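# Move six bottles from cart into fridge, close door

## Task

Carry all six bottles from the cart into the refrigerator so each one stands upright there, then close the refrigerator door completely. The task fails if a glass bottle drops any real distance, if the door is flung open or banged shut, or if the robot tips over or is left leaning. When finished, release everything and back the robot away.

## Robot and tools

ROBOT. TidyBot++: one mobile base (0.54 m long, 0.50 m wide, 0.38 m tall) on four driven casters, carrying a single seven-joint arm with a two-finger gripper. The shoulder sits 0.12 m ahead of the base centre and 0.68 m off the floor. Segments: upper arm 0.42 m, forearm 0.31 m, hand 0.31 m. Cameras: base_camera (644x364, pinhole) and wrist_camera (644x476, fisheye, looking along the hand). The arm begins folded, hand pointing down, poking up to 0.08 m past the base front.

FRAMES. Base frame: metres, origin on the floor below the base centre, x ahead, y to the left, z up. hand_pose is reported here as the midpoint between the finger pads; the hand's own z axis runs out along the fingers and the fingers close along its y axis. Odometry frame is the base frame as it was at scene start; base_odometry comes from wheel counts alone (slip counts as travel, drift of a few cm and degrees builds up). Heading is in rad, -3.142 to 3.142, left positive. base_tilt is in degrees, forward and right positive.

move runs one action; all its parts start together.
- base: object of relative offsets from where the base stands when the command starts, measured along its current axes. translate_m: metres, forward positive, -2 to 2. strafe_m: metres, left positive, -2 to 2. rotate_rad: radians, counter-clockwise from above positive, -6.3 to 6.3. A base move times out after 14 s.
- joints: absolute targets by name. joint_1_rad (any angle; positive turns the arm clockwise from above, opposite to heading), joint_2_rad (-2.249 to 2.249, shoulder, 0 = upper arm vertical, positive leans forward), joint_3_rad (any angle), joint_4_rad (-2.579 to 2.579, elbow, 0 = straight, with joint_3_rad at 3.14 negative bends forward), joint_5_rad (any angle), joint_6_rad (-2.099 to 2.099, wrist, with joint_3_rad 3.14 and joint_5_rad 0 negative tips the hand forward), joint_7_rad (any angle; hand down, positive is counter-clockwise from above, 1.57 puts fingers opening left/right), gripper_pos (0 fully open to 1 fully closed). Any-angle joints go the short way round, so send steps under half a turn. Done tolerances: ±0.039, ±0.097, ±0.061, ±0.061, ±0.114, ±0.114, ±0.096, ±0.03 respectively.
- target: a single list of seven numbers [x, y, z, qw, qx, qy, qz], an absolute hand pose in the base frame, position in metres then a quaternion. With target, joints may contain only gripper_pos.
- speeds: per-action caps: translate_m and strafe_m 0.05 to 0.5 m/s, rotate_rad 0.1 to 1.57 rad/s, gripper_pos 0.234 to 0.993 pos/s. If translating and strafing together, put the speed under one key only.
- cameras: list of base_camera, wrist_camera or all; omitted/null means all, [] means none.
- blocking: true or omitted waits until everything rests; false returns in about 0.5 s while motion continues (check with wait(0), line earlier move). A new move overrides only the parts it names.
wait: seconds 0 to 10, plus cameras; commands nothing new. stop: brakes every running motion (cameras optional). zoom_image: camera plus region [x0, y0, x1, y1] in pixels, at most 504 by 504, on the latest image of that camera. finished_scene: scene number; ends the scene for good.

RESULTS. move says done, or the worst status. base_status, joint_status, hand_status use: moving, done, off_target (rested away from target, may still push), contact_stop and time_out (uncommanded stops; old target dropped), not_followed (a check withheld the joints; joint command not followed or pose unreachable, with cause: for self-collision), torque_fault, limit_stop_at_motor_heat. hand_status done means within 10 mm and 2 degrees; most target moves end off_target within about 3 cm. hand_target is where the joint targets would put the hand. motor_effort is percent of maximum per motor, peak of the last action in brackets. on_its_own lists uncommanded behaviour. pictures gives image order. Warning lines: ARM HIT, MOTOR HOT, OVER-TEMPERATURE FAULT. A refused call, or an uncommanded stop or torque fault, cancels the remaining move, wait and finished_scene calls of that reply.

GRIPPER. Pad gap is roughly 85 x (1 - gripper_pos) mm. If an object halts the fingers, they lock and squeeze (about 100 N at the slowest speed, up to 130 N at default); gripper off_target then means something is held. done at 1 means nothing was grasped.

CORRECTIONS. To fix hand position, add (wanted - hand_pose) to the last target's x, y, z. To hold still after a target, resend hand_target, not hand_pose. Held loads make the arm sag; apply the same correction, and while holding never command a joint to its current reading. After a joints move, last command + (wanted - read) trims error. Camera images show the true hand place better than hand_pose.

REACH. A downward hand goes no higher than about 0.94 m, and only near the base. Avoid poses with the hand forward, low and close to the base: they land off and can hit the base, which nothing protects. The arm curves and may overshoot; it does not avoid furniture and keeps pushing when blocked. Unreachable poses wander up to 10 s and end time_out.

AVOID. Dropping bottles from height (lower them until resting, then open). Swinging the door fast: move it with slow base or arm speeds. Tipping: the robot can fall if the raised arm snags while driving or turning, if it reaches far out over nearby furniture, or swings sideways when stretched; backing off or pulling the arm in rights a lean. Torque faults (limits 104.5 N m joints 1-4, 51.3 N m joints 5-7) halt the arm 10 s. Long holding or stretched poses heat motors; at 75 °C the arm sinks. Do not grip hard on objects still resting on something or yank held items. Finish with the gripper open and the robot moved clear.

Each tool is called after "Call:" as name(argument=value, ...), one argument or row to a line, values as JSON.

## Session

Call:
move(
)

Scene clock: 0.00 s.
base_odometry: x=+0.000 y=+0.000 heading=+0.000
base_tilt: forward=-0.1 right=-0.1
base_status: not commanded
joint_positions: joint_1_rad=+0.038 joint_2_rad=-0.374 joint_3_rad=+3.103 joint_4_rad=-2.507 joint_5_rad=+0.010 joint_6_rad=-0.915 joint_7_rad=+1.585 gripper_pos=+0.000
joint_status: not commanded
motor_effort: joint_1_rad=-1 joint_2_rad=-2 joint_3_rad=+0 joint_4_rad=+13 joint_5_rad=-1 joint_6_rad=+1 joint_7_rad=+0
hand_pose: x=+0.2598 y=-0.0026 z=+0.5957 quat_wxyz=(+0.012, +0.999, +0.010, +0.046) (m; base frame)
hand_target: x=+0.2598 y=-0.0026 z=+0.5957 quat_wxyz=(+0.012, +0.999, +0.010, +0.046) (m; base frame)
hand_status: not commanded
pictures: base_camera, wrist_camera

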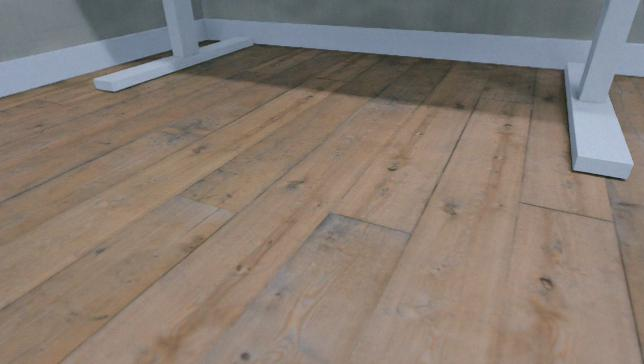

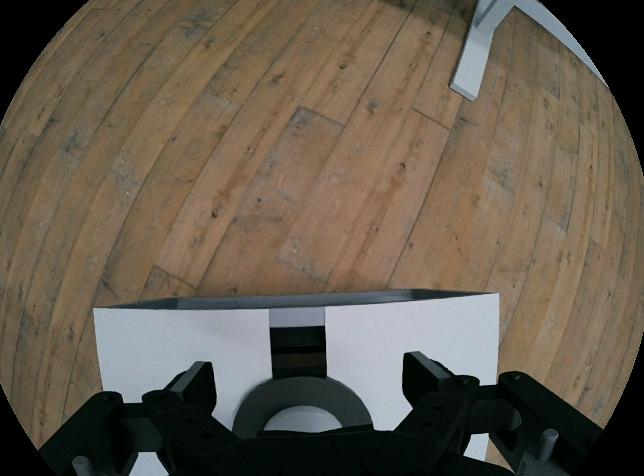

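Call:
move(
  joints={"joint_1_rad": 0.0, "joint_2_rad": -0.327, "joint_4_rad": -1.95, "joint_6_rad": -0.03, "joint_7_rad": 1.6},
)

Call:
move(
  base={"rotate_rad": -1.57},
)

Scene clock: 11.03 s.
move: done
base_odometry: x=+0.000 y=+0.000 heading=+0.000
base_tilt: forward=-0.1 right=-0.1
base_status: not commanded
joint_positions: joint_1_rad=+0.014 joint_2_rad=-0.357 joint_3_rad=+3.103 joint_4_rad=-1.965 joint_5_rad=+0.010 joint_6_rad=-0.080 joint_7_rad=+1.585 gripper_pos=+0.000
joint_status: all done
motor_effort: joint_1_rad=-1(1) joint_2_rad=-9(10) joint_3_rad=+0(1) joint_4_rad=+20(20) joint_5_rad=-1(1) joint_6_rad=+10(10) joint_7_rad=+0(1)
hand_pose: x=+0.5945 y=+0.0162 z=+1.0277 quat_wxyz=(+0.006, +0.747, +0.022, +0.664) (m; base frame)
hand_target: x=+0.6071 y=+0.0236 z=+1.0380 quat_wxyz=(+0.006, +0.735, +0.032, +0.677) (m; base frame)
hand_status: not commanded
pictures: base_camera, wrist_camera

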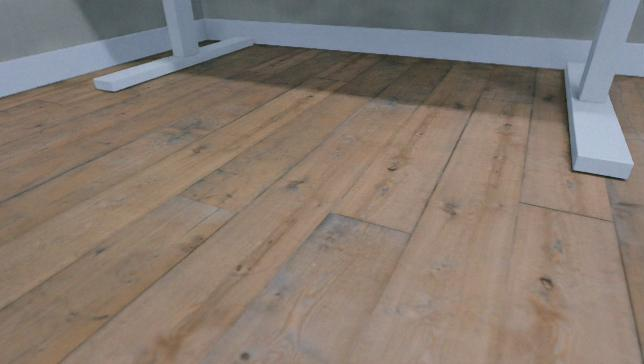

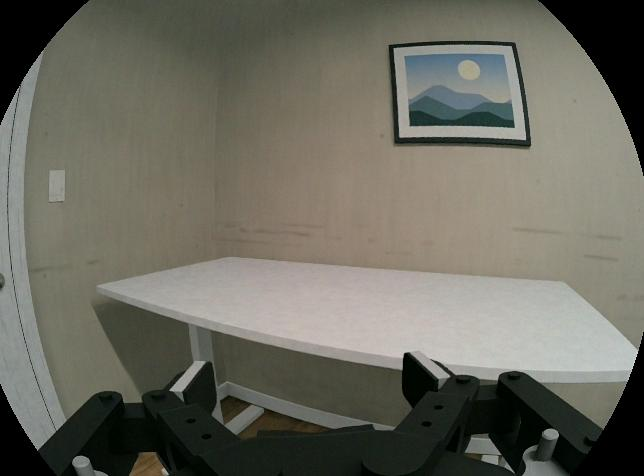

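Scene clock: 13.47 s.
move: done
base_odometry: x=+0.000 y=+0.000 heading=-1.570
base_tilt: forward=-0.1 right=-0.1
base_status: done
joint_positions: joint_1_rad=+0.004 joint_2_rad=-0.352 joint_3_rad=+3.105 joint_4_rad=-1.965 joint_5_rad=+0.010 joint_6_rad=-0.077 joint_7_rad=+1.585 gripper_pos=+0.000
joint_status: not commanded
motor_effort: joint_1_rad=-1(2) joint_2_rad=-9(11) joint_3_rad=+0(3) joint_4_rad=+20(20) joint_5_rad=-1(1) joint_6_rad=+9(10) joint_7_rad=+0(1)
hand_pose: x=+0.5965 y=+0.0199 z=+1.0261 quat_wxyz=(+0.003, +0.748, +0.024, +0.664) (m; base frame)
hand_target: x=+0.6071 y=+0.0236 z=+1.0380 quat_wxyz=(+0.006, +0.735, +0.032, +0.677) (m; base frame)
hand_status: not commanded
pictures: base_camera, wrist_camera

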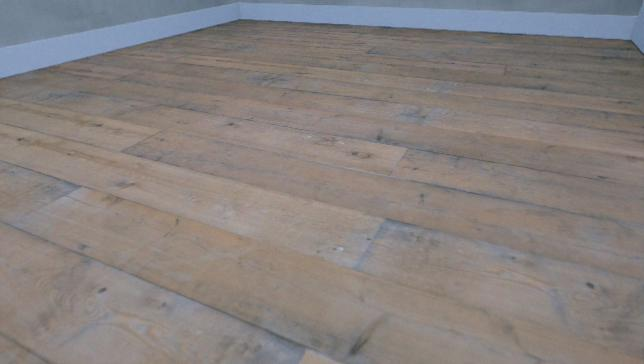

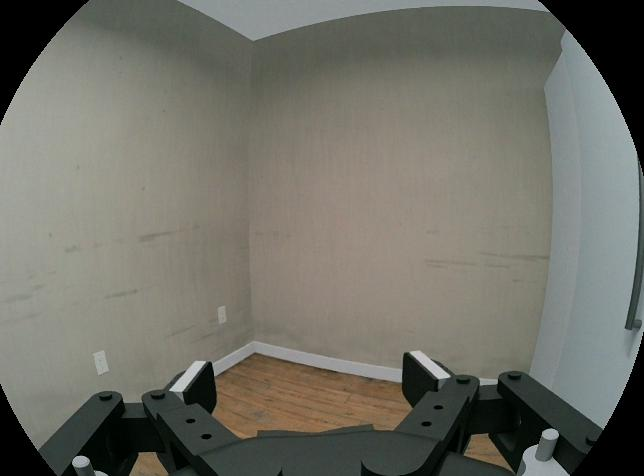

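Call:
move(
  base={"rotate_rad": -0.8},
)

Call:
move(
  base={"rotate_rad": -1.3},
)

Scene clock: 19.87 s.
move: done
base_odometry: x=+0.000 y=+0.000 heading=-2.369
base_tilt: forward=-0.1 right=-0.1
base_status: done
joint_positions: joint_1_rad=+0.003 joint_2_rad=-0.352 joint_3_rad=+3.105 joint_4_rad=-1.965 joint_5_rad=+0.010 joint_6_rad=-0.076 joint_7_rad=+1.585 gripper_pos=+0.000
joint_status: not commanded
motor_effort: joint_1_rad=-1(2) joint_2_rad=-9(11) joint_3_rad=+0(2) joint_4_rad=+20(20) joint_5_rad=-1(1) joint_6_rad=+10(10) joint_7_rad=+0(1)
hand_pose: x=+0.5965 y=+0.0200 z=+1.0261 quat_wxyz=(+0.003, +0.748, +0.025, +0.664) (m; base frame)
hand_target: x=+0.6071 y=+0.0236 z=+1.0380 quat_wxyz=(+0.006, +0.735, +0.032, +0.677) (m; base frame)
hand_status: not commanded
pictures: base_camera, wrist_camera

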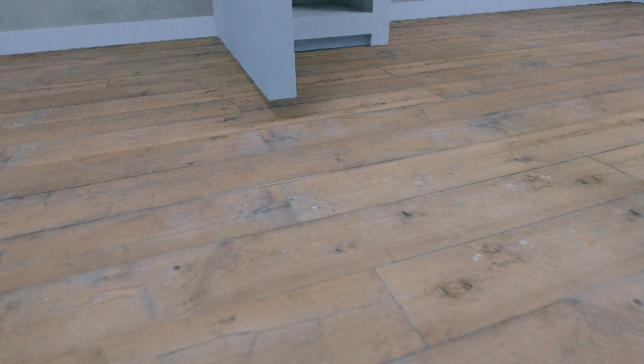

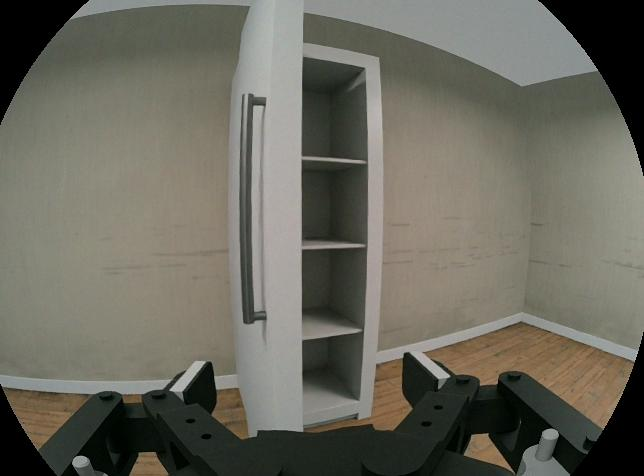

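Scene clock: 22.00 s.
move: done
base_odometry: x=+0.000 y=+0.000 heading=+2.614
base_tilt: forward=-0.1 right=-0.1
base_status: done
joint_positions: joint_1_rad=+0.003 joint_2_rad=-0.351 joint_3_rad=+3.106 joint_4_rad=-1.965 joint_5_rad=+0.010 joint_6_rad=-0.076 joint_7_rad=+1.585 gripper_pos=+0.000
joint_status: not commanded
motor_effort: joint_1_rad=+0(2) joint_2_rad=-10(11) joint_3_rad=+0(2) joint_4_rad=+20(20) joint_5_rad=-1(1) joint_6_rad=+8(10) joint_7_rad=+0(1)
hand_pose: x=+0.5968 y=+0.0200 z=+1.0257 quat_wxyz=(+0.003, +0.748, +0.025, +0.663) (m; base frame)
hand_target: x=+0.6071 y=+0.0236 z=+1.0380 quat_wxyz=(+0.006, +0.735, +0.032, +0.677) (m; base frame)
hand_status: not commanded
pictures: base_camera, wrist_camera

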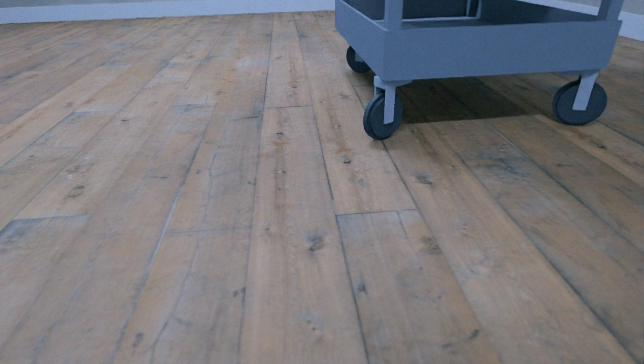

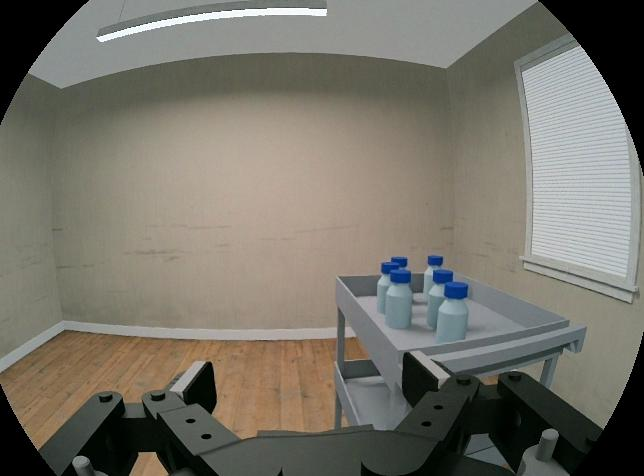

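Call:
zoom_image(
  camera="wrist_camera",
  region=[330, 240, 490, 360],
)

Scaled by 3.150.

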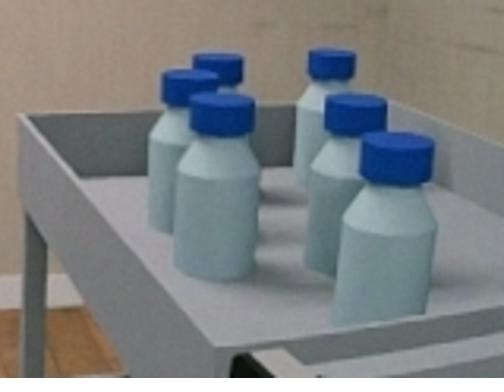

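Call:
move(
  base={"translate_m": 1.062, "strafe_m": 0.946},
)

Call:
move(
  base={"rotate_rad": -1.414},
)

Scene clock: 192.27 s.
move: done
base_odometry: x=-1.394 y=-0.283 heading=+2.614
base_tilt: forward=-0.1 right=-0.1
base_status: done
joint_positions: joint_1_rad=+0.003 joint_2_rad=-0.347 joint_3_rad=+3.106 joint_4_rad=-1.965 joint_5_rad=+0.010 joint_6_rad=-0.074 joint_7_rad=+1.585 gripper_pos=+0.000
joint_status: not commanded
motor_effort: joint_1_rad=-1(2) joint_2_rad=-10(11) joint_3_rad=+0(1) joint_4_rad=+20(21) joint_5_rad=-1(1) joint_6_rad=+10(10) joint_7_rad=+0(1)
hand_pose: x=+0.5981 y=+0.0200 z=+1.0247 quat_wxyz=(+0.003, +0.748, +0.025, +0.663) (m; base frame)
hand_target: x=+0.6071 y=+0.0236 z=+1.0380 quat_wxyz=(+0.006, +0.735, +0.032, +0.677) (m; base frame)
hand_status: not commanded
pictures: base_camera, wrist_camera

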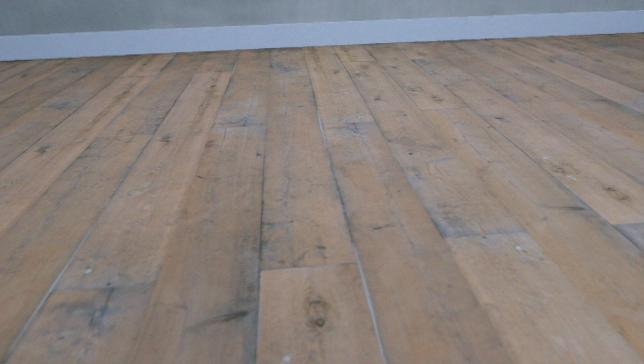

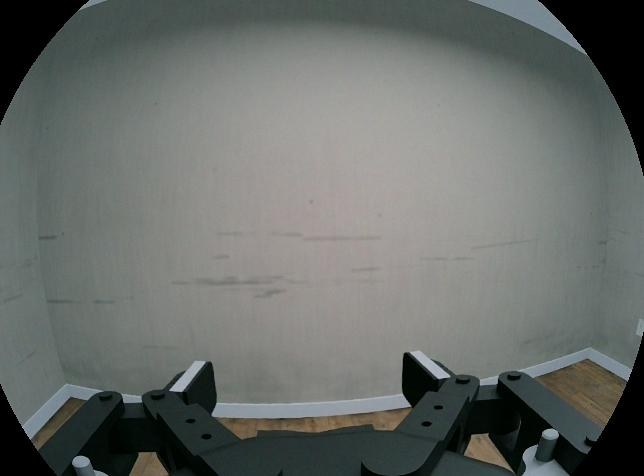

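Scene clock: 194.57 s.
move: done
base_odometry: x=-1.394 y=-0.283 heading=+1.200
base_tilt: forward=-0.1 right=-0.1
base_status: done
joint_positions: joint_1_rad=+0.002 joint_2_rad=-0.347 joint_3_rad=+3.106 joint_4_rad=-1.965 joint_5_rad=+0.010 joint_6_rad=-0.074 joint_7_rad=+1.585 gripper_pos=+0.000
joint_status: not commanded
motor_effort: joint_1_rad=+0(2) joint_2_rad=-9(11) joint_3_rad=+0(2) joint_4_rad=+20(20) joint_5_rad=-1(1) joint_6_rad=+9(10) joint_7_rad=+0(1)
hand_pose: x=+0.5981 y=+0.0202 z=+1.0247 quat_wxyz=(+0.003, +0.748, +0.025, +0.663) (m; base frame)
hand_target: x=+0.6071 y=+0.0236 z=+1.0380 quat_wxyz=(+0.006, +0.735, +0.032, +0.677) (m; base frame)
hand_status: not commanded
pictures: base_camera, wrist_camera

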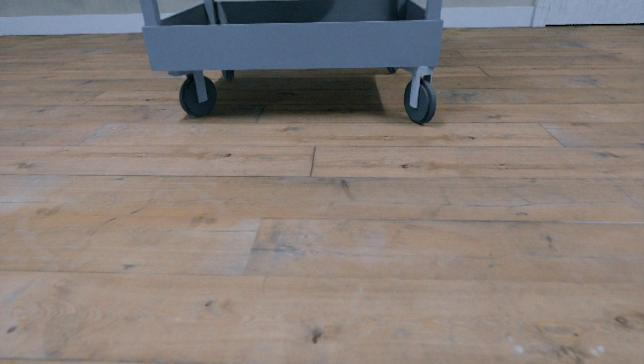

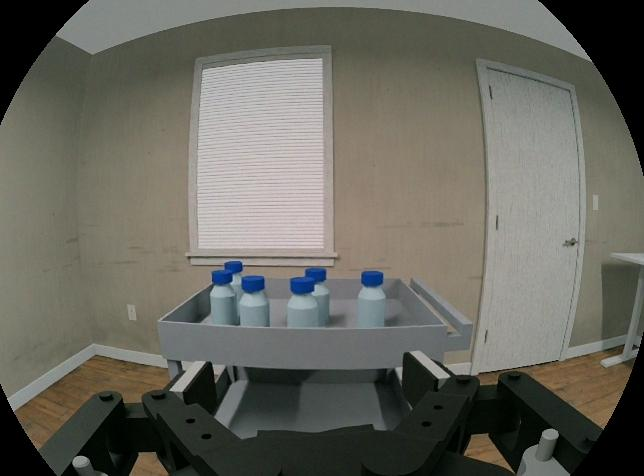

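Call:
zoom_image(
  camera="wrist_camera",
  region=[190, 240, 400, 350],
)

Scaled by 2.400.

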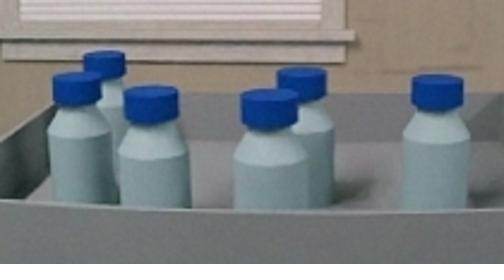

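Call:
move(
  base={"strafe_m": 0.016},
  joints={"joint_1_rad": 0.005, "joint_2_rad": 0.47, "joint_4_rad": -1.385, "joint_6_rad": 0.155, "joint_7_rad": 1.6, "gripper_pos": 0.2},
  cameras=["wrist_camera"],
)

Call:
zoom_image(
  camera="wrist_camera",
  region=[190, 190, 470, 460],
)

Scene clock: 256.37 s.
move: done
base_odometry: x=-1.409 y=-0.277 heading=+1.199
base_tilt: forward=-0.1 right=-0.1
base_status: done
joint_positions: joint_1_rad=+0.002 joint_2_rad=+0.420 joint_3_rad=+3.105 joint_4_rad=-1.406 joint_5_rad=+0.010 joint_6_rad=+0.106 joint_7_rad=+1.585 gripper_pos=+0.200
joint_status: all done
motor_effort: joint_1_rad=+0(2) joint_2_rad=-34(36) joint_3_rad=-1(2) joint_4_rad=+19(21) joint_5_rad=-1(1) joint_6_rad=+10(11) joint_7_rad=+0(1)
hand_pose: x=+0.9019 y=+0.0225 z=+0.9403 quat_wxyz=(-0.008, +0.758, +0.017, +0.652) (m; base frame)
hand_target: x=+0.9192 y=+0.0212 z=+0.9291 quat_wxyz=(-0.004, +0.751, +0.021, +0.660) (m; base frame)
hand_status: not commanded
pictures: wrist_camera

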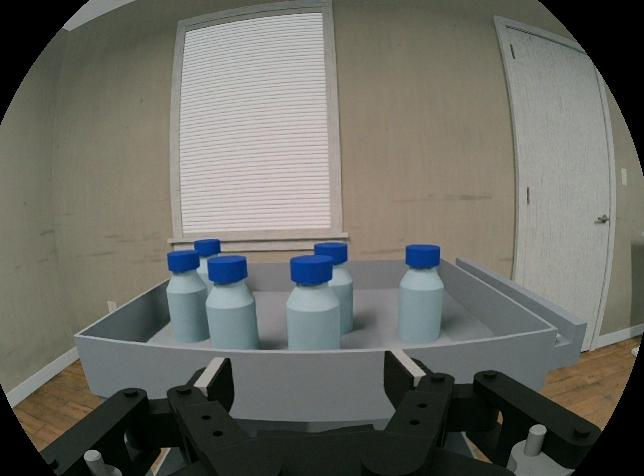

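Scaled by 1.800.

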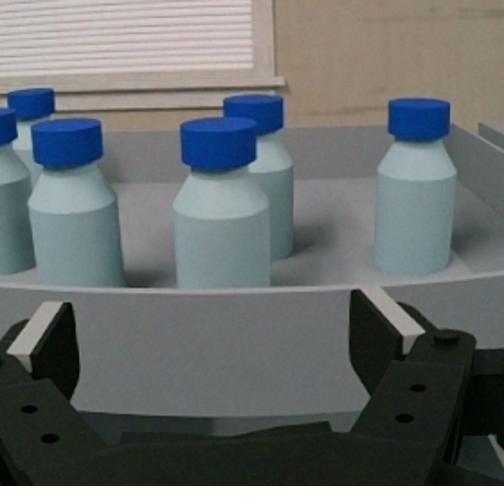

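Call:
move(
  base={"translate_m": 0.13},
  speeds={"translate_m": 0.3},
  cameras=["wrist_camera"],
)

Call:
zoom_image(
  camera="wrist_camera",
  region=[190, 190, 470, 460],
)

Scene clock: 283.33 s.
move: done
base_odometry: x=-1.362 y=-0.156 heading=+1.199
base_tilt: forward=-0.1 right=-0.1
base_status: done
joint_positions: joint_1_rad=+0.002 joint_2_rad=+0.426 joint_3_rad=+3.105 joint_4_rad=-1.402 joint_5_rad=+0.010 joint_6_rad=+0.110 joint_7_rad=+1.585 gripper_pos=+0.200
joint_status: not commanded
motor_effort: joint_1_rad=+0(2) joint_2_rad=-35(39) joint_3_rad=-1(2) joint_4_rad=+19(20) joint_5_rad=-1(1) joint_6_rad=+10(10) joint_7_rad=+0(0)
hand_pose: x=+0.9040 y=+0.0223 z=+0.9397 quat_wxyz=(-0.008, +0.757, +0.017, +0.653) (m; base frame)
hand_target: x=+0.9192 y=+0.0212 z=+0.9291 quat_wxyz=(-0.004, +0.751, +0.021, +0.660) (m; base frame)
hand_status: not commanded
pictures: wrist_camera

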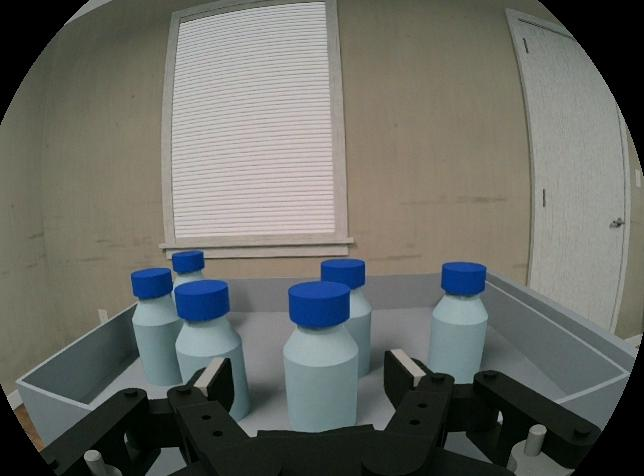

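Scaled by 1.800.

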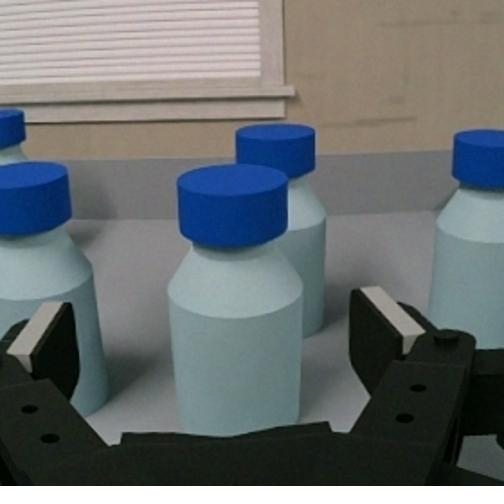

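Call:
move(
  base={"translate_m": 0.115, "strafe_m": -0.013},
  speeds={"translate_m": 0.2},
  cameras=["wrist_camera"],
)

Call:
zoom_image(
  camera="wrist_camera",
  region=[190, 190, 470, 460],
)

Scene clock: 298.90 s.
move: done
base_odometry: x=-1.308 y=-0.053 heading=+1.200
base_tilt: forward=-0.1 right=-0.1
base_status: done
joint_positions: joint_1_rad=+0.002 joint_2_rad=+0.427 joint_3_rad=+3.105 joint_4_rad=-1.401 joint_5_rad=+0.010 joint_6_rad=+0.111 joint_7_rad=+1.585 gripper_pos=+0.200
joint_status: not commanded
motor_effort: joint_1_rad=-1(1) joint_2_rad=-35(37) joint_3_rad=-1(1) joint_4_rad=+19(20) joint_5_rad=-1(1) joint_6_rad=+9(10) joint_7_rad=+0(0)
hand_pose: x=+0.9044 y=+0.0223 z=+0.9396 quat_wxyz=(-0.008, +0.757, +0.017, +0.653) (m; base frame)
hand_target: x=+0.9192 y=+0.0212 z=+0.9291 quat_wxyz=(-0.004, +0.751, +0.021, +0.660) (m; base frame)
hand_status: not commanded
pictures: wrist_camera

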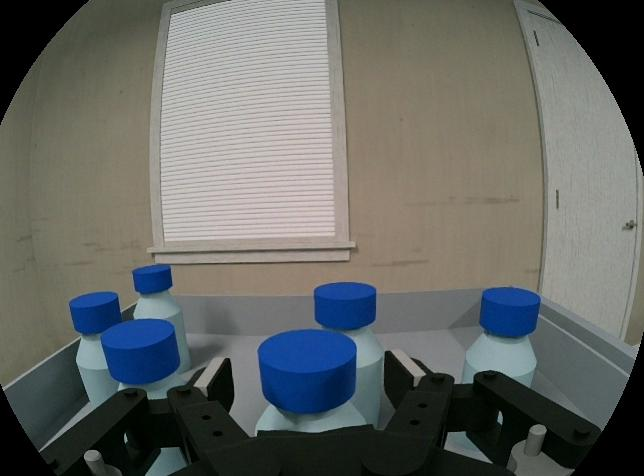

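Scaled by 1.800.

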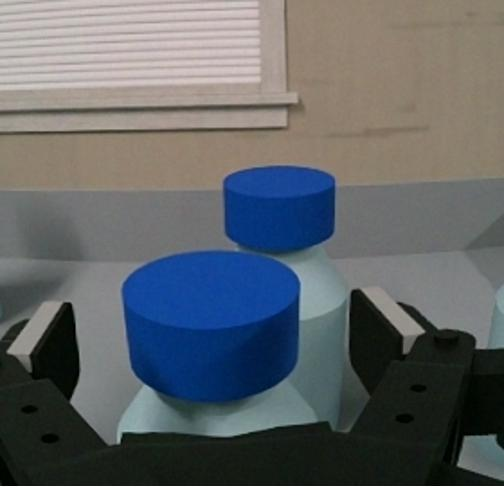

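Call:
move(
  base={"translate_m": 0.028},
  joints={"joint_2_rad": 0.482},
  speeds={"translate_m": 0.1},
  cameras=["wrist_camera"],
)

Call:
zoom_image(
  camera="wrist_camera",
  region=[190, 190, 470, 460],
)

Scene clock: 321.53 s.
move: done
base_odometry: x=-1.298 y=-0.027 heading=+1.199
base_tilt: forward=-0.1 right=-0.1
base_status: done
joint_positions: joint_1_rad=+0.002 joint_2_rad=+0.434 joint_3_rad=+3.105 joint_4_rad=-1.400 joint_5_rad=+0.010 joint_6_rad=+0.111 joint_7_rad=+1.585 gripper_pos=+0.200
joint_status: all done
motor_effort: joint_1_rad=+0(2) joint_2_rad=-35(37) joint_3_rad=-1(2) joint_4_rad=+19(20) joint_5_rad=-1(1) joint_6_rad=+9(10) joint_7_rad=+0(0)
hand_pose: x=+0.9063 y=+0.0222 z=+0.9351 quat_wxyz=(-0.008, +0.758, +0.016, +0.651) (m; base frame)
hand_target: x=+0.9222 y=+0.0211 z=+0.9195 quat_wxyz=(-0.004, +0.755, +0.021, +0.656) (m; base frame)
hand_status: not commanded
pictures: wrist_camera

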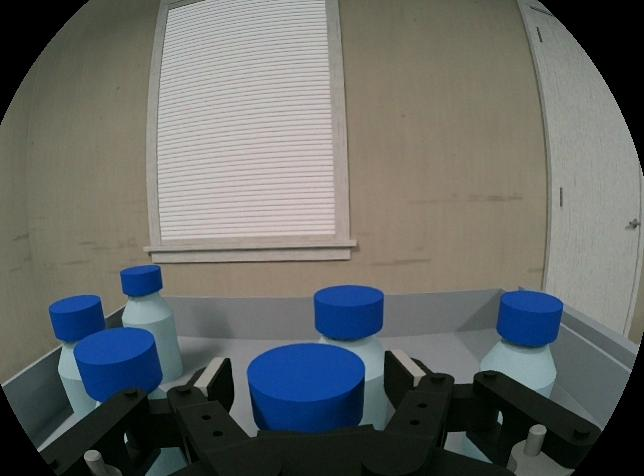

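Scaled by 1.800.

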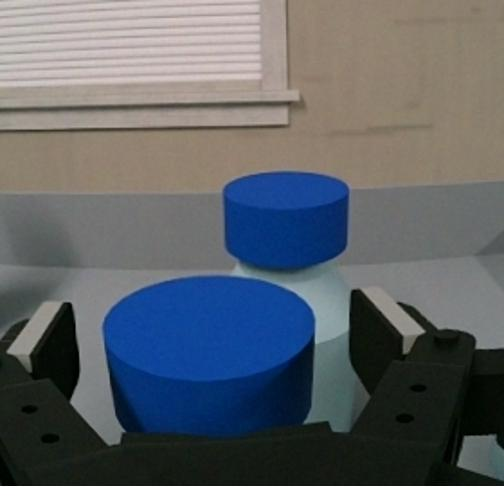

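Call:
move(
  joints={"joint_2_rad": 0.488},
  cameras=[],
)

Call:
move(
  joints={"gripper_pos": 0.445},
  speeds={"gripper_pos": 0.234},
  cameras=["wrist_camera"],
)

Scene clock: 342.53 s.
move: done
base_odometry: x=-1.298 y=-0.027 heading=+1.199
base_tilt: forward=-0.1 right=-0.1
base_status: not commanded
joint_positions: joint_1_rad=+0.002 joint_2_rad=+0.434 joint_3_rad=+3.105 joint_4_rad=-1.400 joint_5_rad=+0.010 joint_6_rad=+0.111 joint_7_rad=+1.585 gripper_pos=+0.200
joint_status: all done
motor_effort: joint_1_rad=+0(1) joint_2_rad=-35(36) joint_3_rad=-1(1) joint_4_rad=+19(20) joint_5_rad=-1(1) joint_6_rad=+9(10) joint_7_rad=+0(1)
hand_pose: x=+0.9065 y=+0.0222 z=+0.9346 quat_wxyz=(-0.008, +0.759, +0.016, +0.651) (m; base frame)
hand_target: x=+0.9236 y=+0.0211 z=+0.9147 quat_wxyz=(-0.004, +0.757, +0.020, +0.653) (m; base frame)
hand_status: not commanded
pictures: none
No camera images: "cameras" was empty.

Scene clock: 343.90 s.
move: done
base_odometry: x=-1.298 y=-0.027 heading=+1.199
base_tilt: forward=-0.1 right=-0.1
base_status: not commanded
joint_positions: joint_1_rad=+0.002 joint_2_rad=+0.434 joint_3_rad=+3.105 joint_4_rad=-1.400 joint_5_rad=+0.010 joint_6_rad=+0.112 joint_7_rad=+1.585 gripper_pos=+0.423
joint_status: all done
motor_effort: joint_1_rad=+0(1) joint_2_rad=-34(35) joint_3_rad=+0(1) joint_4_rad=+19(20) joint_5_rad=-1(1) joint_6_rad=+10(10) joint_7_rad=+0(0)
hand_pose: x=+0.9066 y=+0.0223 z=+0.9350 quat_wxyz=(-0.008, +0.758, +0.016, +0.652) (m; base frame)
hand_target: x=+0.9236 y=+0.0211 z=+0.9147 quat_wxyz=(-0.004, +0.757, +0.020, +0.653) (m; base frame)
hand_status: not commanded
pictures: wrist_camera

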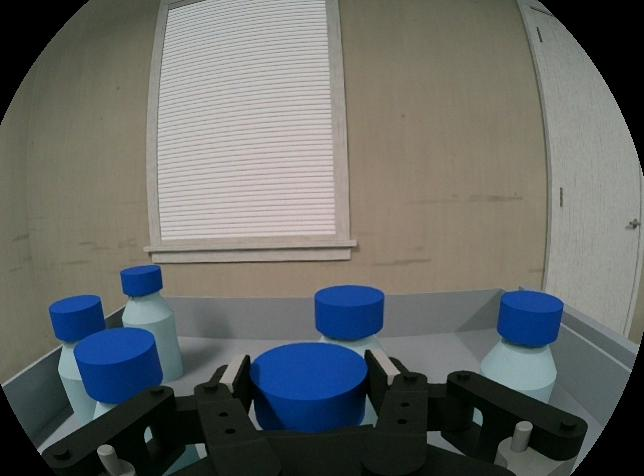

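Call:
move(
  cameras=["wrist_camera"],
)

Scene clock: 387.73 s.
base_odometry: x=-1.298 y=-0.027 heading=+1.199
base_tilt: forward=-0.1 right=-0.1
base_status: not commanded
joint_positions: joint_1_rad=+0.002 joint_2_rad=+0.434 joint_3_rad=+3.105 joint_4_rad=-1.400 joint_5_rad=+0.010 joint_6_rad=+0.112 joint_7_rad=+1.585 gripper_pos=+0.427
joint_status: all done
motor_effort: joint_1_rad=+0(1) joint_2_rad=-34(35) joint_3_rad=+0(1) joint_4_rad=+19(20) joint_5_rad=-1(1) joint_6_rad=+9(10) joint_7_rad=+0(0)
hand_pose: x=+0.9066 y=+0.0223 z=+0.9350 quat_wxyz=(-0.008, +0.758, +0.016, +0.652) (m; base frame)
hand_target: x=+0.9236 y=+0.0211 z=+0.9147 quat_wxyz=(-0.004, +0.757, +0.020, +0.653) (m; base frame)
hand_status: not commanded
pictures: wrist_camera

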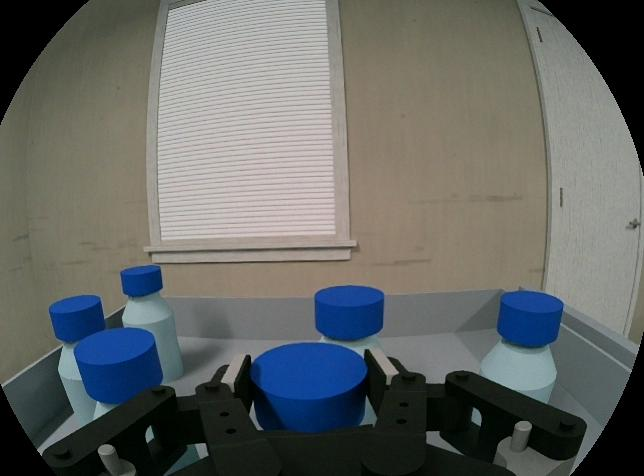

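Call:
move(
  joints={"joint_2_rad": 0.478, "joint_4_rad": -1.27, "joint_6_rad": 0.055},
  cameras=["wrist_camera"],
)

Call:
move(
  joints={"gripper_pos": 0.48},
  speeds={"gripper_pos": 0.234},
  cameras=["wrist_camera"],
)

Scene clock: 397.57 s.
move: done
base_odometry: x=-1.298 y=-0.027 heading=+1.199
base_tilt: forward=-0.1 right=-0.1
base_status: not commanded
joint_positions: joint_1_rad=+0.002 joint_2_rad=+0.452 joint_3_rad=+3.105 joint_4_rad=-1.304 joint_5_rad=+0.010 joint_6_rad=+0.067 joint_7_rad=+1.585 gripper_pos=+0.427
joint_status: all done
motor_effort: joint_1_rad=+0(1) joint_2_rad=-40(42) joint_3_rad=-1(1) joint_4_rad=+23(24) joint_5_rad=-1(1) joint_6_rad=+11(14) joint_7_rad=+0(0)
hand_pose: x=+0.9202 y=+0.0217 z=+0.9655 quat_wxyz=(-0.008, +0.748, +0.016, +0.664) (m; base frame)
hand_target: x=+0.9302 y=+0.0204 z=+0.9625 quat_wxyz=(-0.004, +0.749, +0.020, +0.663) (m; base frame)
hand_status: not commanded
pictures: wrist_camera

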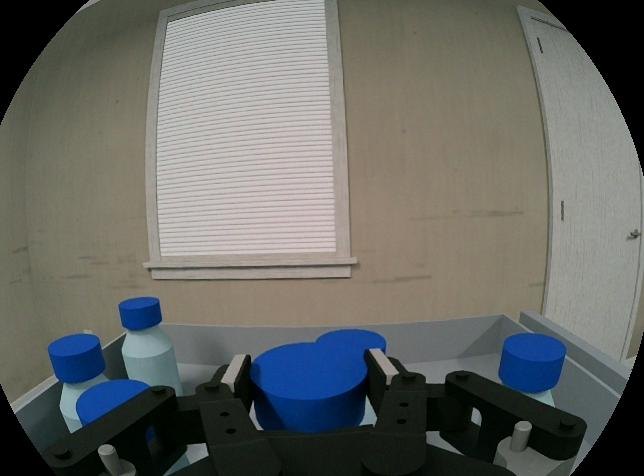

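Scene clock: 398.03 s.
move: off_target
base_odometry: x=-1.298 y=-0.027 heading=+1.199
base_tilt: forward=-0.1 right=-0.1
base_status: not commanded
joint_positions: joint_1_rad=+0.002 joint_2_rad=+0.452 joint_3_rad=+3.105 joint_4_rad=-1.304 joint_5_rad=+0.010 joint_6_rad=+0.067 joint_7_rad=+1.585 gripper_pos=+0.427
joint_status: gripper_pos off_target (ended at +0.427, target +0.480)
motor_effort: joint_1_rad=-1(1) joint_2_rad=-40(40) joint_3_rad=-1(2) joint_4_rad=+23(23) joint_5_rad=-1(1) joint_6_rad=+12(13) joint_7_rad=+0(0)
hand_pose: x=+0.9202 y=+0.0217 z=+0.9655 quat_wxyz=(-0.008, +0.748, +0.016, +0.664) (m; base frame)
hand_target: x=+0.9302 y=+0.0204 z=+0.9625 quat_wxyz=(-0.004, +0.749, +0.020, +0.663) (m; base frame)
hand_status: not commanded
pictures: wrist_camera

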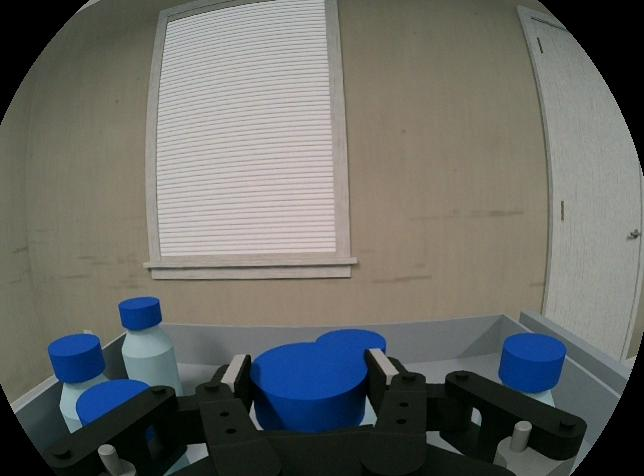

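Call:
move(
  joints={"joint_2_rad": 0.42, "joint_4_rad": -1.04, "joint_6_rad": -0.17},
  cameras=["wrist_camera"],
)

Call:
move(
  base={"translate_m": -0.46},
  speeds={"translate_m": 0.4},
  cameras=["wrist_camera"],
)

Scene clock: 408.07 s.
move: done
base_odometry: x=-1.298 y=-0.027 heading=+1.199
base_tilt: forward=-0.1 right=-0.1
base_status: not commanded
joint_positions: joint_1_rad=+0.002 joint_2_rad=+0.452 joint_3_rad=+3.105 joint_4_rad=-1.074 joint_5_rad=+0.010 joint_6_rad=-0.143 joint_7_rad=+1.585 gripper_pos=+0.427
joint_status: all done
motor_effort: joint_1_rad=+0(1) joint_2_rad=-40(42) joint_3_rad=-1(1) joint_4_rad=+23(25) joint_5_rad=-1(1) joint_6_rad=+12(15) joint_7_rad=+0(0)
hand_pose: x=+0.9261 y=+0.0199 z=+1.0440 quat_wxyz=(-0.008, +0.741, +0.015, +0.672) (m; base frame)
hand_target: x=+0.9130 y=+0.0186 z=+1.0827 quat_wxyz=(-0.002, +0.727, +0.019, +0.686) (m; base frame)
hand_status: not commanded
pictures: wrist_camera

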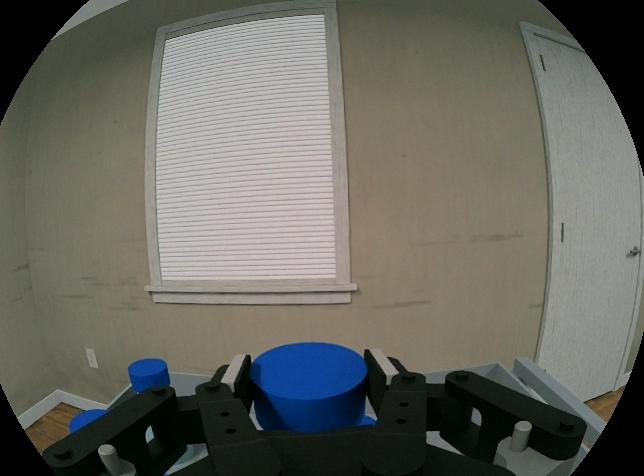

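Scene clock: 410.43 s.
move: done
base_odometry: x=-1.465 y=-0.456 heading=+1.200
base_tilt: forward=-0.1 right=-0.1
base_status: done
joint_positions: joint_1_rad=+0.003 joint_2_rad=+0.451 joint_3_rad=+3.105 joint_4_rad=-1.074 joint_5_rad=+0.010 joint_6_rad=-0.148 joint_7_rad=+1.585 gripper_pos=+0.427
joint_status: not commanded
motor_effort: joint_1_rad=-1(2) joint_2_rad=-40(45) joint_3_rad=-1(2) joint_4_rad=+23(24) joint_5_rad=-1(1) joint_6_rad=+11(13) joint_7_rad=+0(1)
hand_pose: x=+0.9255 y=+0.0194 z=+1.0433 quat_wxyz=(-0.007, +0.742, +0.014, +0.670) (m; base frame)
hand_target: x=+0.9130 y=+0.0186 z=+1.0827 quat_wxyz=(-0.002, +0.727, +0.019, +0.686) (m; base frame)
hand_status: not commanded
pictures: wrist_camera

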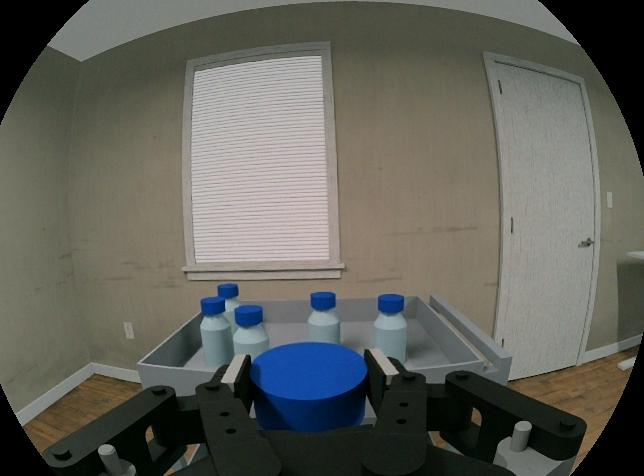

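Call:
move(
  base={"translate_m": 0.26, "strafe_m": -0.358, "rotate_rad": 3.14},
  speeds={"rotate_rad": 1.2, "translate_m": 0.4},
  joints={"joint_1_rad": 0.005, "joint_2_rad": 0.311, "joint_4_rad": -1.05, "joint_6_rad": -0.37},
)

Scene clock: 467.57 s.
move: done
base_odometry: x=-1.037 y=-0.343 heading=-1.944
base_tilt: forward=-0.1 right=-0.1
base_status: done
joint_positions: joint_1_rad=+0.002 joint_2_rad=+0.365 joint_3_rad=+3.102 joint_4_rad=-1.073 joint_5_rad=+0.010 joint_6_rad=-0.345 joint_7_rad=+1.585 gripper_pos=+0.427
joint_status: all done
motor_effort: joint_1_rad=-1(5) joint_2_rad=-37(42) joint_3_rad=-1(3) joint_4_rad=+23(24) joint_5_rad=-1(2) joint_6_rad=+12(14) joint_7_rad=+0(0)
hand_pose: x=+0.8844 y=+0.0219 z=+1.0513 quat_wxyz=(-0.008, +0.778, +0.017, +0.628) (m; base frame)
hand_target: x=+0.8618 y=+0.0190 z=+1.0985 quat_wxyz=(-0.001, +0.761, +0.022, +0.648) (m; base frame)
hand_status: not commanded
pictures: base_camera, wrist_camera

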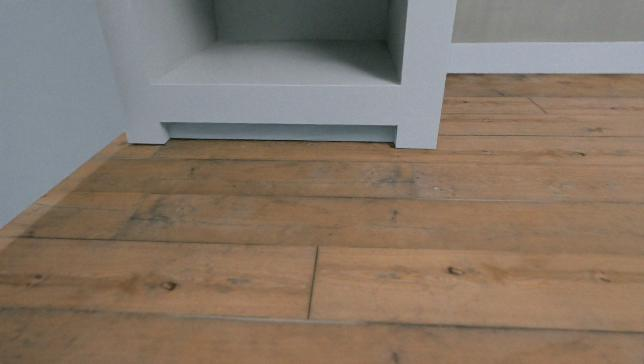

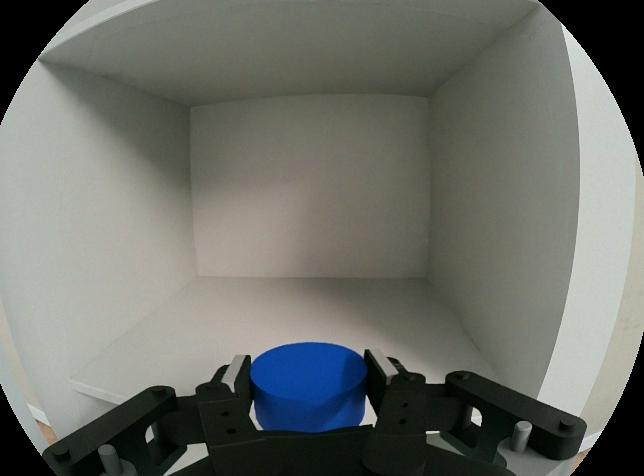

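Call:
move(
  base={"rotate_rad": -0.035},
  joints={"joint_2_rad": 0.26, "joint_4_rad": -0.985, "joint_6_rad": -0.46},
)

Scene clock: 521.53 s.
move: done
base_odometry: x=-1.037 y=-0.344 heading=-1.979
base_tilt: forward=-0.1 right=-0.1
base_status: done
joint_positions: joint_1_rad=+0.010 joint_2_rad=+0.307 joint_3_rad=+3.104 joint_4_rad=-1.018 joint_5_rad=+0.010 joint_6_rad=-0.437 joint_7_rad=+1.585 gripper_pos=+0.427
joint_status: all done
motor_effort: joint_1_rad=+0(3) joint_2_rad=-35(40) joint_3_rad=-1(3) joint_4_rad=+22(25) joint_5_rad=-1(2) joint_6_rad=+12(14) joint_7_rad=+0(0)
hand_pose: x=+0.8561 y=+0.0144 z=+1.1007 quat_wxyz=(-0.003, +0.771, +0.014, +0.637) (m; base frame)
hand_target: x=+0.8327 y=+0.0185 z=+1.1476 quat_wxyz=(+0.000, +0.753, +0.022, +0.658) (m; base frame)
hand_status: not commanded
pictures: base_camera, wrist_camera

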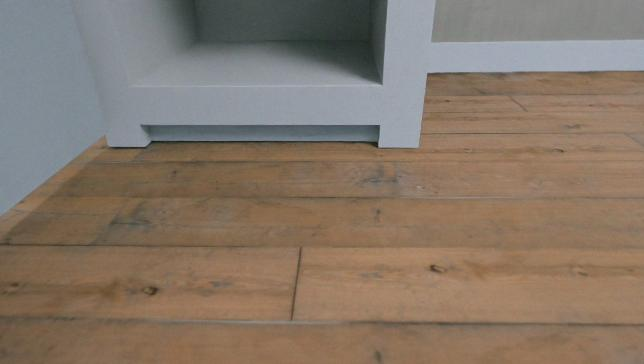

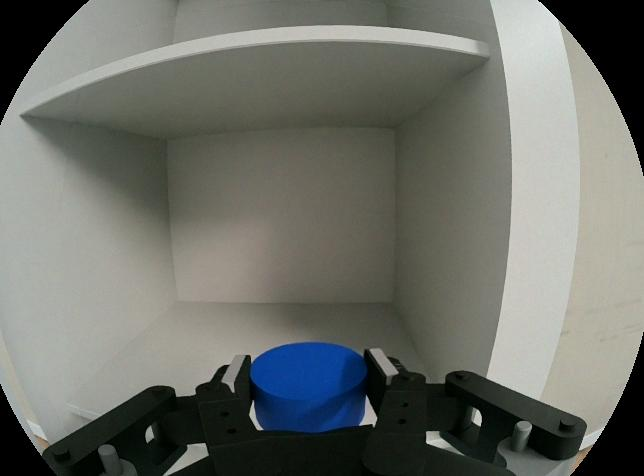

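Call:
move(
  base={"translate_m": 0.40},
  speeds={"translate_m": 0.35},
)

Scene clock: 534.90 s.
move: done
base_odometry: x=-1.195 y=-0.711 heading=-1.978
base_tilt: forward=-0.1 right=-0.1
base_status: done
joint_positions: joint_1_rad=+0.009 joint_2_rad=+0.302 joint_3_rad=+3.104 joint_4_rad=-1.018 joint_5_rad=+0.010 joint_6_rad=-0.438 joint_7_rad=+1.585 gripper_pos=+0.427
joint_status: not commanded
motor_effort: joint_1_rad=-1(1) joint_2_rad=-35(38) joint_3_rad=-1(1) joint_4_rad=+22(23) joint_5_rad=-1(1) joint_6_rad=+12(14) joint_7_rad=+0(1)
hand_pose: x=+0.8538 y=+0.0147 z=+1.1041 quat_wxyz=(-0.004, +0.770, +0.014, +0.638) (m; base frame)
hand_target: x=+0.8327 y=+0.0185 z=+1.1476 quat_wxyz=(+0.000, +0.753, +0.022, +0.658) (m; base frame)
hand_status: not commanded
pictures: base_camera, wrist_camera

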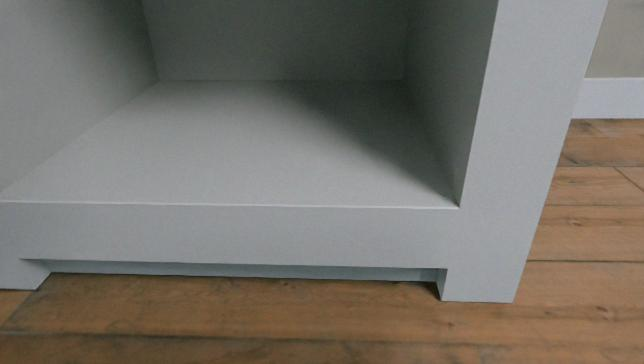

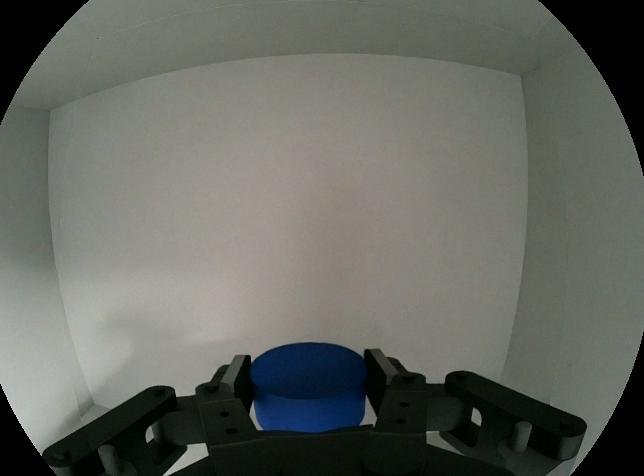

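Call:
move(
  joints={"joint_1_rad": 0.08, "joint_4_rad": -1.045, "joint_6_rad": -0.40},
  cameras=["wrist_camera"],
)

Call:
move(
  joints={"joint_4_rad": -1.085, "joint_6_rad": -0.35},
  cameras=["wrist_camera"],
)

Scene clock: 600.50 s.
move: done
base_odometry: x=-1.195 y=-0.711 heading=-1.978
base_tilt: forward=-0.1 right=-0.1
base_status: not commanded
joint_positions: joint_1_rad=+0.080 joint_2_rad=+0.302 joint_3_rad=+3.104 joint_4_rad=-1.035 joint_5_rad=+0.010 joint_6_rad=-0.436 joint_7_rad=+1.585 gripper_pos=+0.427
joint_status: all done
motor_effort: joint_1_rad=+0(3) joint_2_rad=-35(36) joint_3_rad=-1(2) joint_4_rad=+22(24) joint_5_rad=-1(2) joint_6_rad=+12(13) joint_7_rad=+0(0)
hand_pose: x=+0.8534 y=-0.0368 z=+1.0944 quat_wxyz=(+0.019, +0.775, -0.013, +0.632) (m; base frame)
hand_target: x=+0.8376 y=-0.0349 z=+1.1296 quat_wxyz=(+0.024, +0.753, -0.006, +0.658) (m; base frame)
hand_status: not commanded
pictures: wrist_camera

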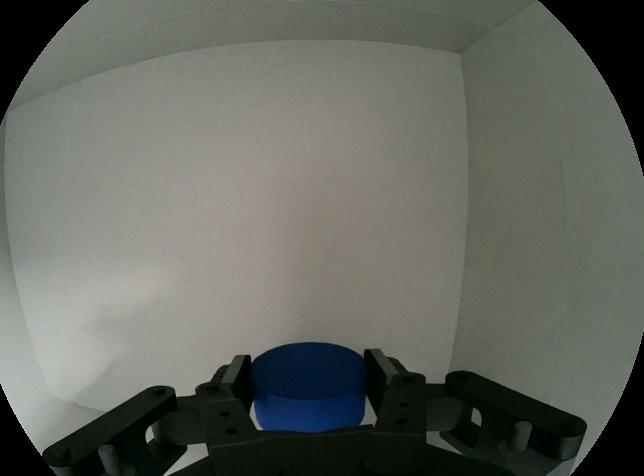

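Scene clock: 601.20 s.
move: done
base_odometry: x=-1.195 y=-0.711 heading=-1.978
base_tilt: forward=-0.1 right=-0.1
base_status: not commanded
joint_positions: joint_1_rad=+0.080 joint_2_rad=+0.302 joint_3_rad=+3.104 joint_4_rad=-1.070 joint_5_rad=+0.010 joint_6_rad=-0.406 joint_7_rad=+1.585 gripper_pos=+0.427
joint_status: all done
motor_effort: joint_1_rad=+0(1) joint_2_rad=-34(36) joint_3_rad=-1(1) joint_4_rad=+22(24) joint_5_rad=-1(1) joint_6_rad=+12(13) joint_7_rad=+0(0)
hand_pose: x=+0.8555 y=-0.0366 z=+1.0819 quat_wxyz=(+0.019, +0.776, -0.013, +0.630) (m; base frame)
hand_target: x=+0.8411 y=-0.0349 z=+1.1205 quat_wxyz=(+0.024, +0.750, -0.006, +0.661) (m; base frame)
hand_status: not commanded
pictures: wrist_camera

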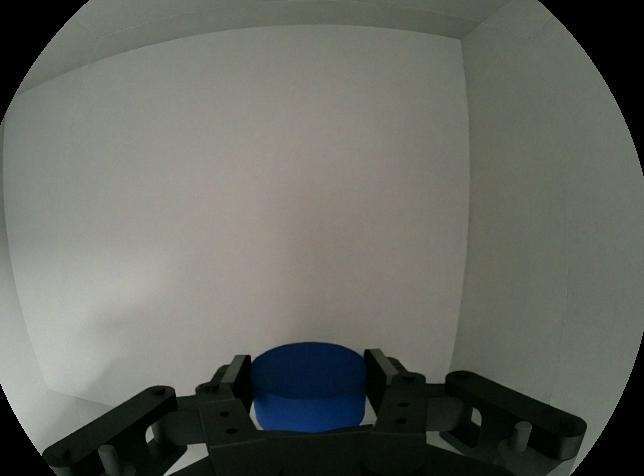

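Call:
move(
  joints={"joint_4_rad": -1.11, "joint_6_rad": -0.325},
  cameras=["wrist_camera"],
)

Call:
move(
  joints={"joint_4_rad": -1.13, "joint_6_rad": -0.3},
  cameras=["wrist_camera"],
)

Scene clock: 611.27 s.
move: done
base_odometry: x=-1.195 y=-0.711 heading=-1.978
base_tilt: forward=-0.1 right=-0.1
base_status: not commanded
joint_positions: joint_1_rad=+0.080 joint_2_rad=+0.301 joint_3_rad=+3.104 joint_4_rad=-1.088 joint_5_rad=+0.010 joint_6_rad=-0.381 joint_7_rad=+1.585 gripper_pos=+0.427
joint_status: all done
motor_effort: joint_1_rad=+0(1) joint_2_rad=-33(36) joint_3_rad=-1(1) joint_4_rad=+22(23) joint_5_rad=-1(1) joint_6_rad=+12(13) joint_7_rad=+0(0)
hand_pose: x=+0.8568 y=-0.0366 z=+1.0787 quat_wxyz=(+0.019, +0.774, -0.012, +0.633) (m; base frame)
hand_target: x=+0.8428 y=-0.0348 z=+1.1128 quat_wxyz=(+0.024, +0.750, -0.006, +0.661) (m; base frame)
hand_status: not commanded
pictures: wrist_camera

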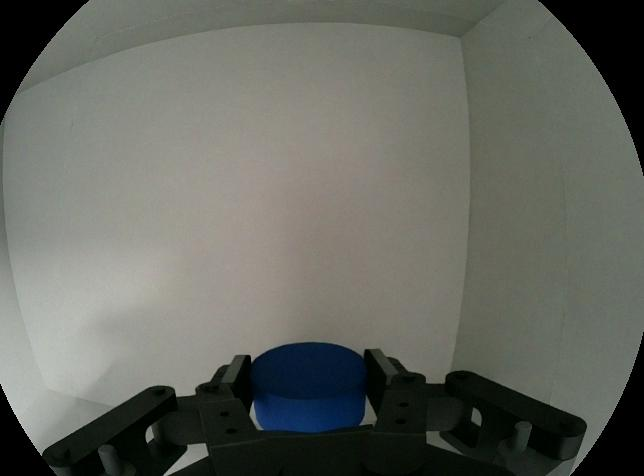

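Scene clock: 611.87 s.
move: done
base_odometry: x=-1.195 y=-0.711 heading=-1.978
base_tilt: forward=-0.1 right=-0.1
base_status: not commanded
joint_positions: joint_1_rad=+0.080 joint_2_rad=+0.300 joint_3_rad=+3.104 joint_4_rad=-1.104 joint_5_rad=+0.010 joint_6_rad=-0.353 joint_7_rad=+1.585 gripper_pos=+0.427
joint_status: all done
motor_effort: joint_1_rad=-1(1) joint_2_rad=-35(35) joint_3_rad=-1(1) joint_4_rad=+22(23) joint_5_rad=-1(1) joint_6_rad=+11(13) joint_7_rad=+0(1)
hand_pose: x=+0.8581 y=-0.0365 z=+1.0781 quat_wxyz=(+0.019, +0.770, -0.012, +0.638) (m; base frame)
hand_target: x=+0.8442 y=-0.0347 z=+1.1082 quat_wxyz=(+0.024, +0.748, -0.006, +0.663) (m; base frame)
hand_status: not commanded
pictures: wrist_camera

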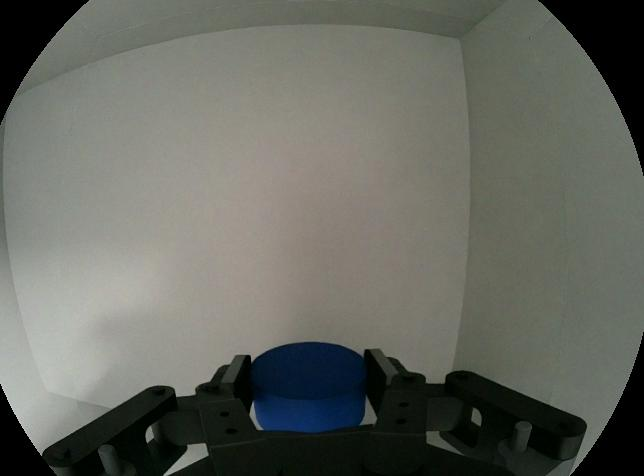

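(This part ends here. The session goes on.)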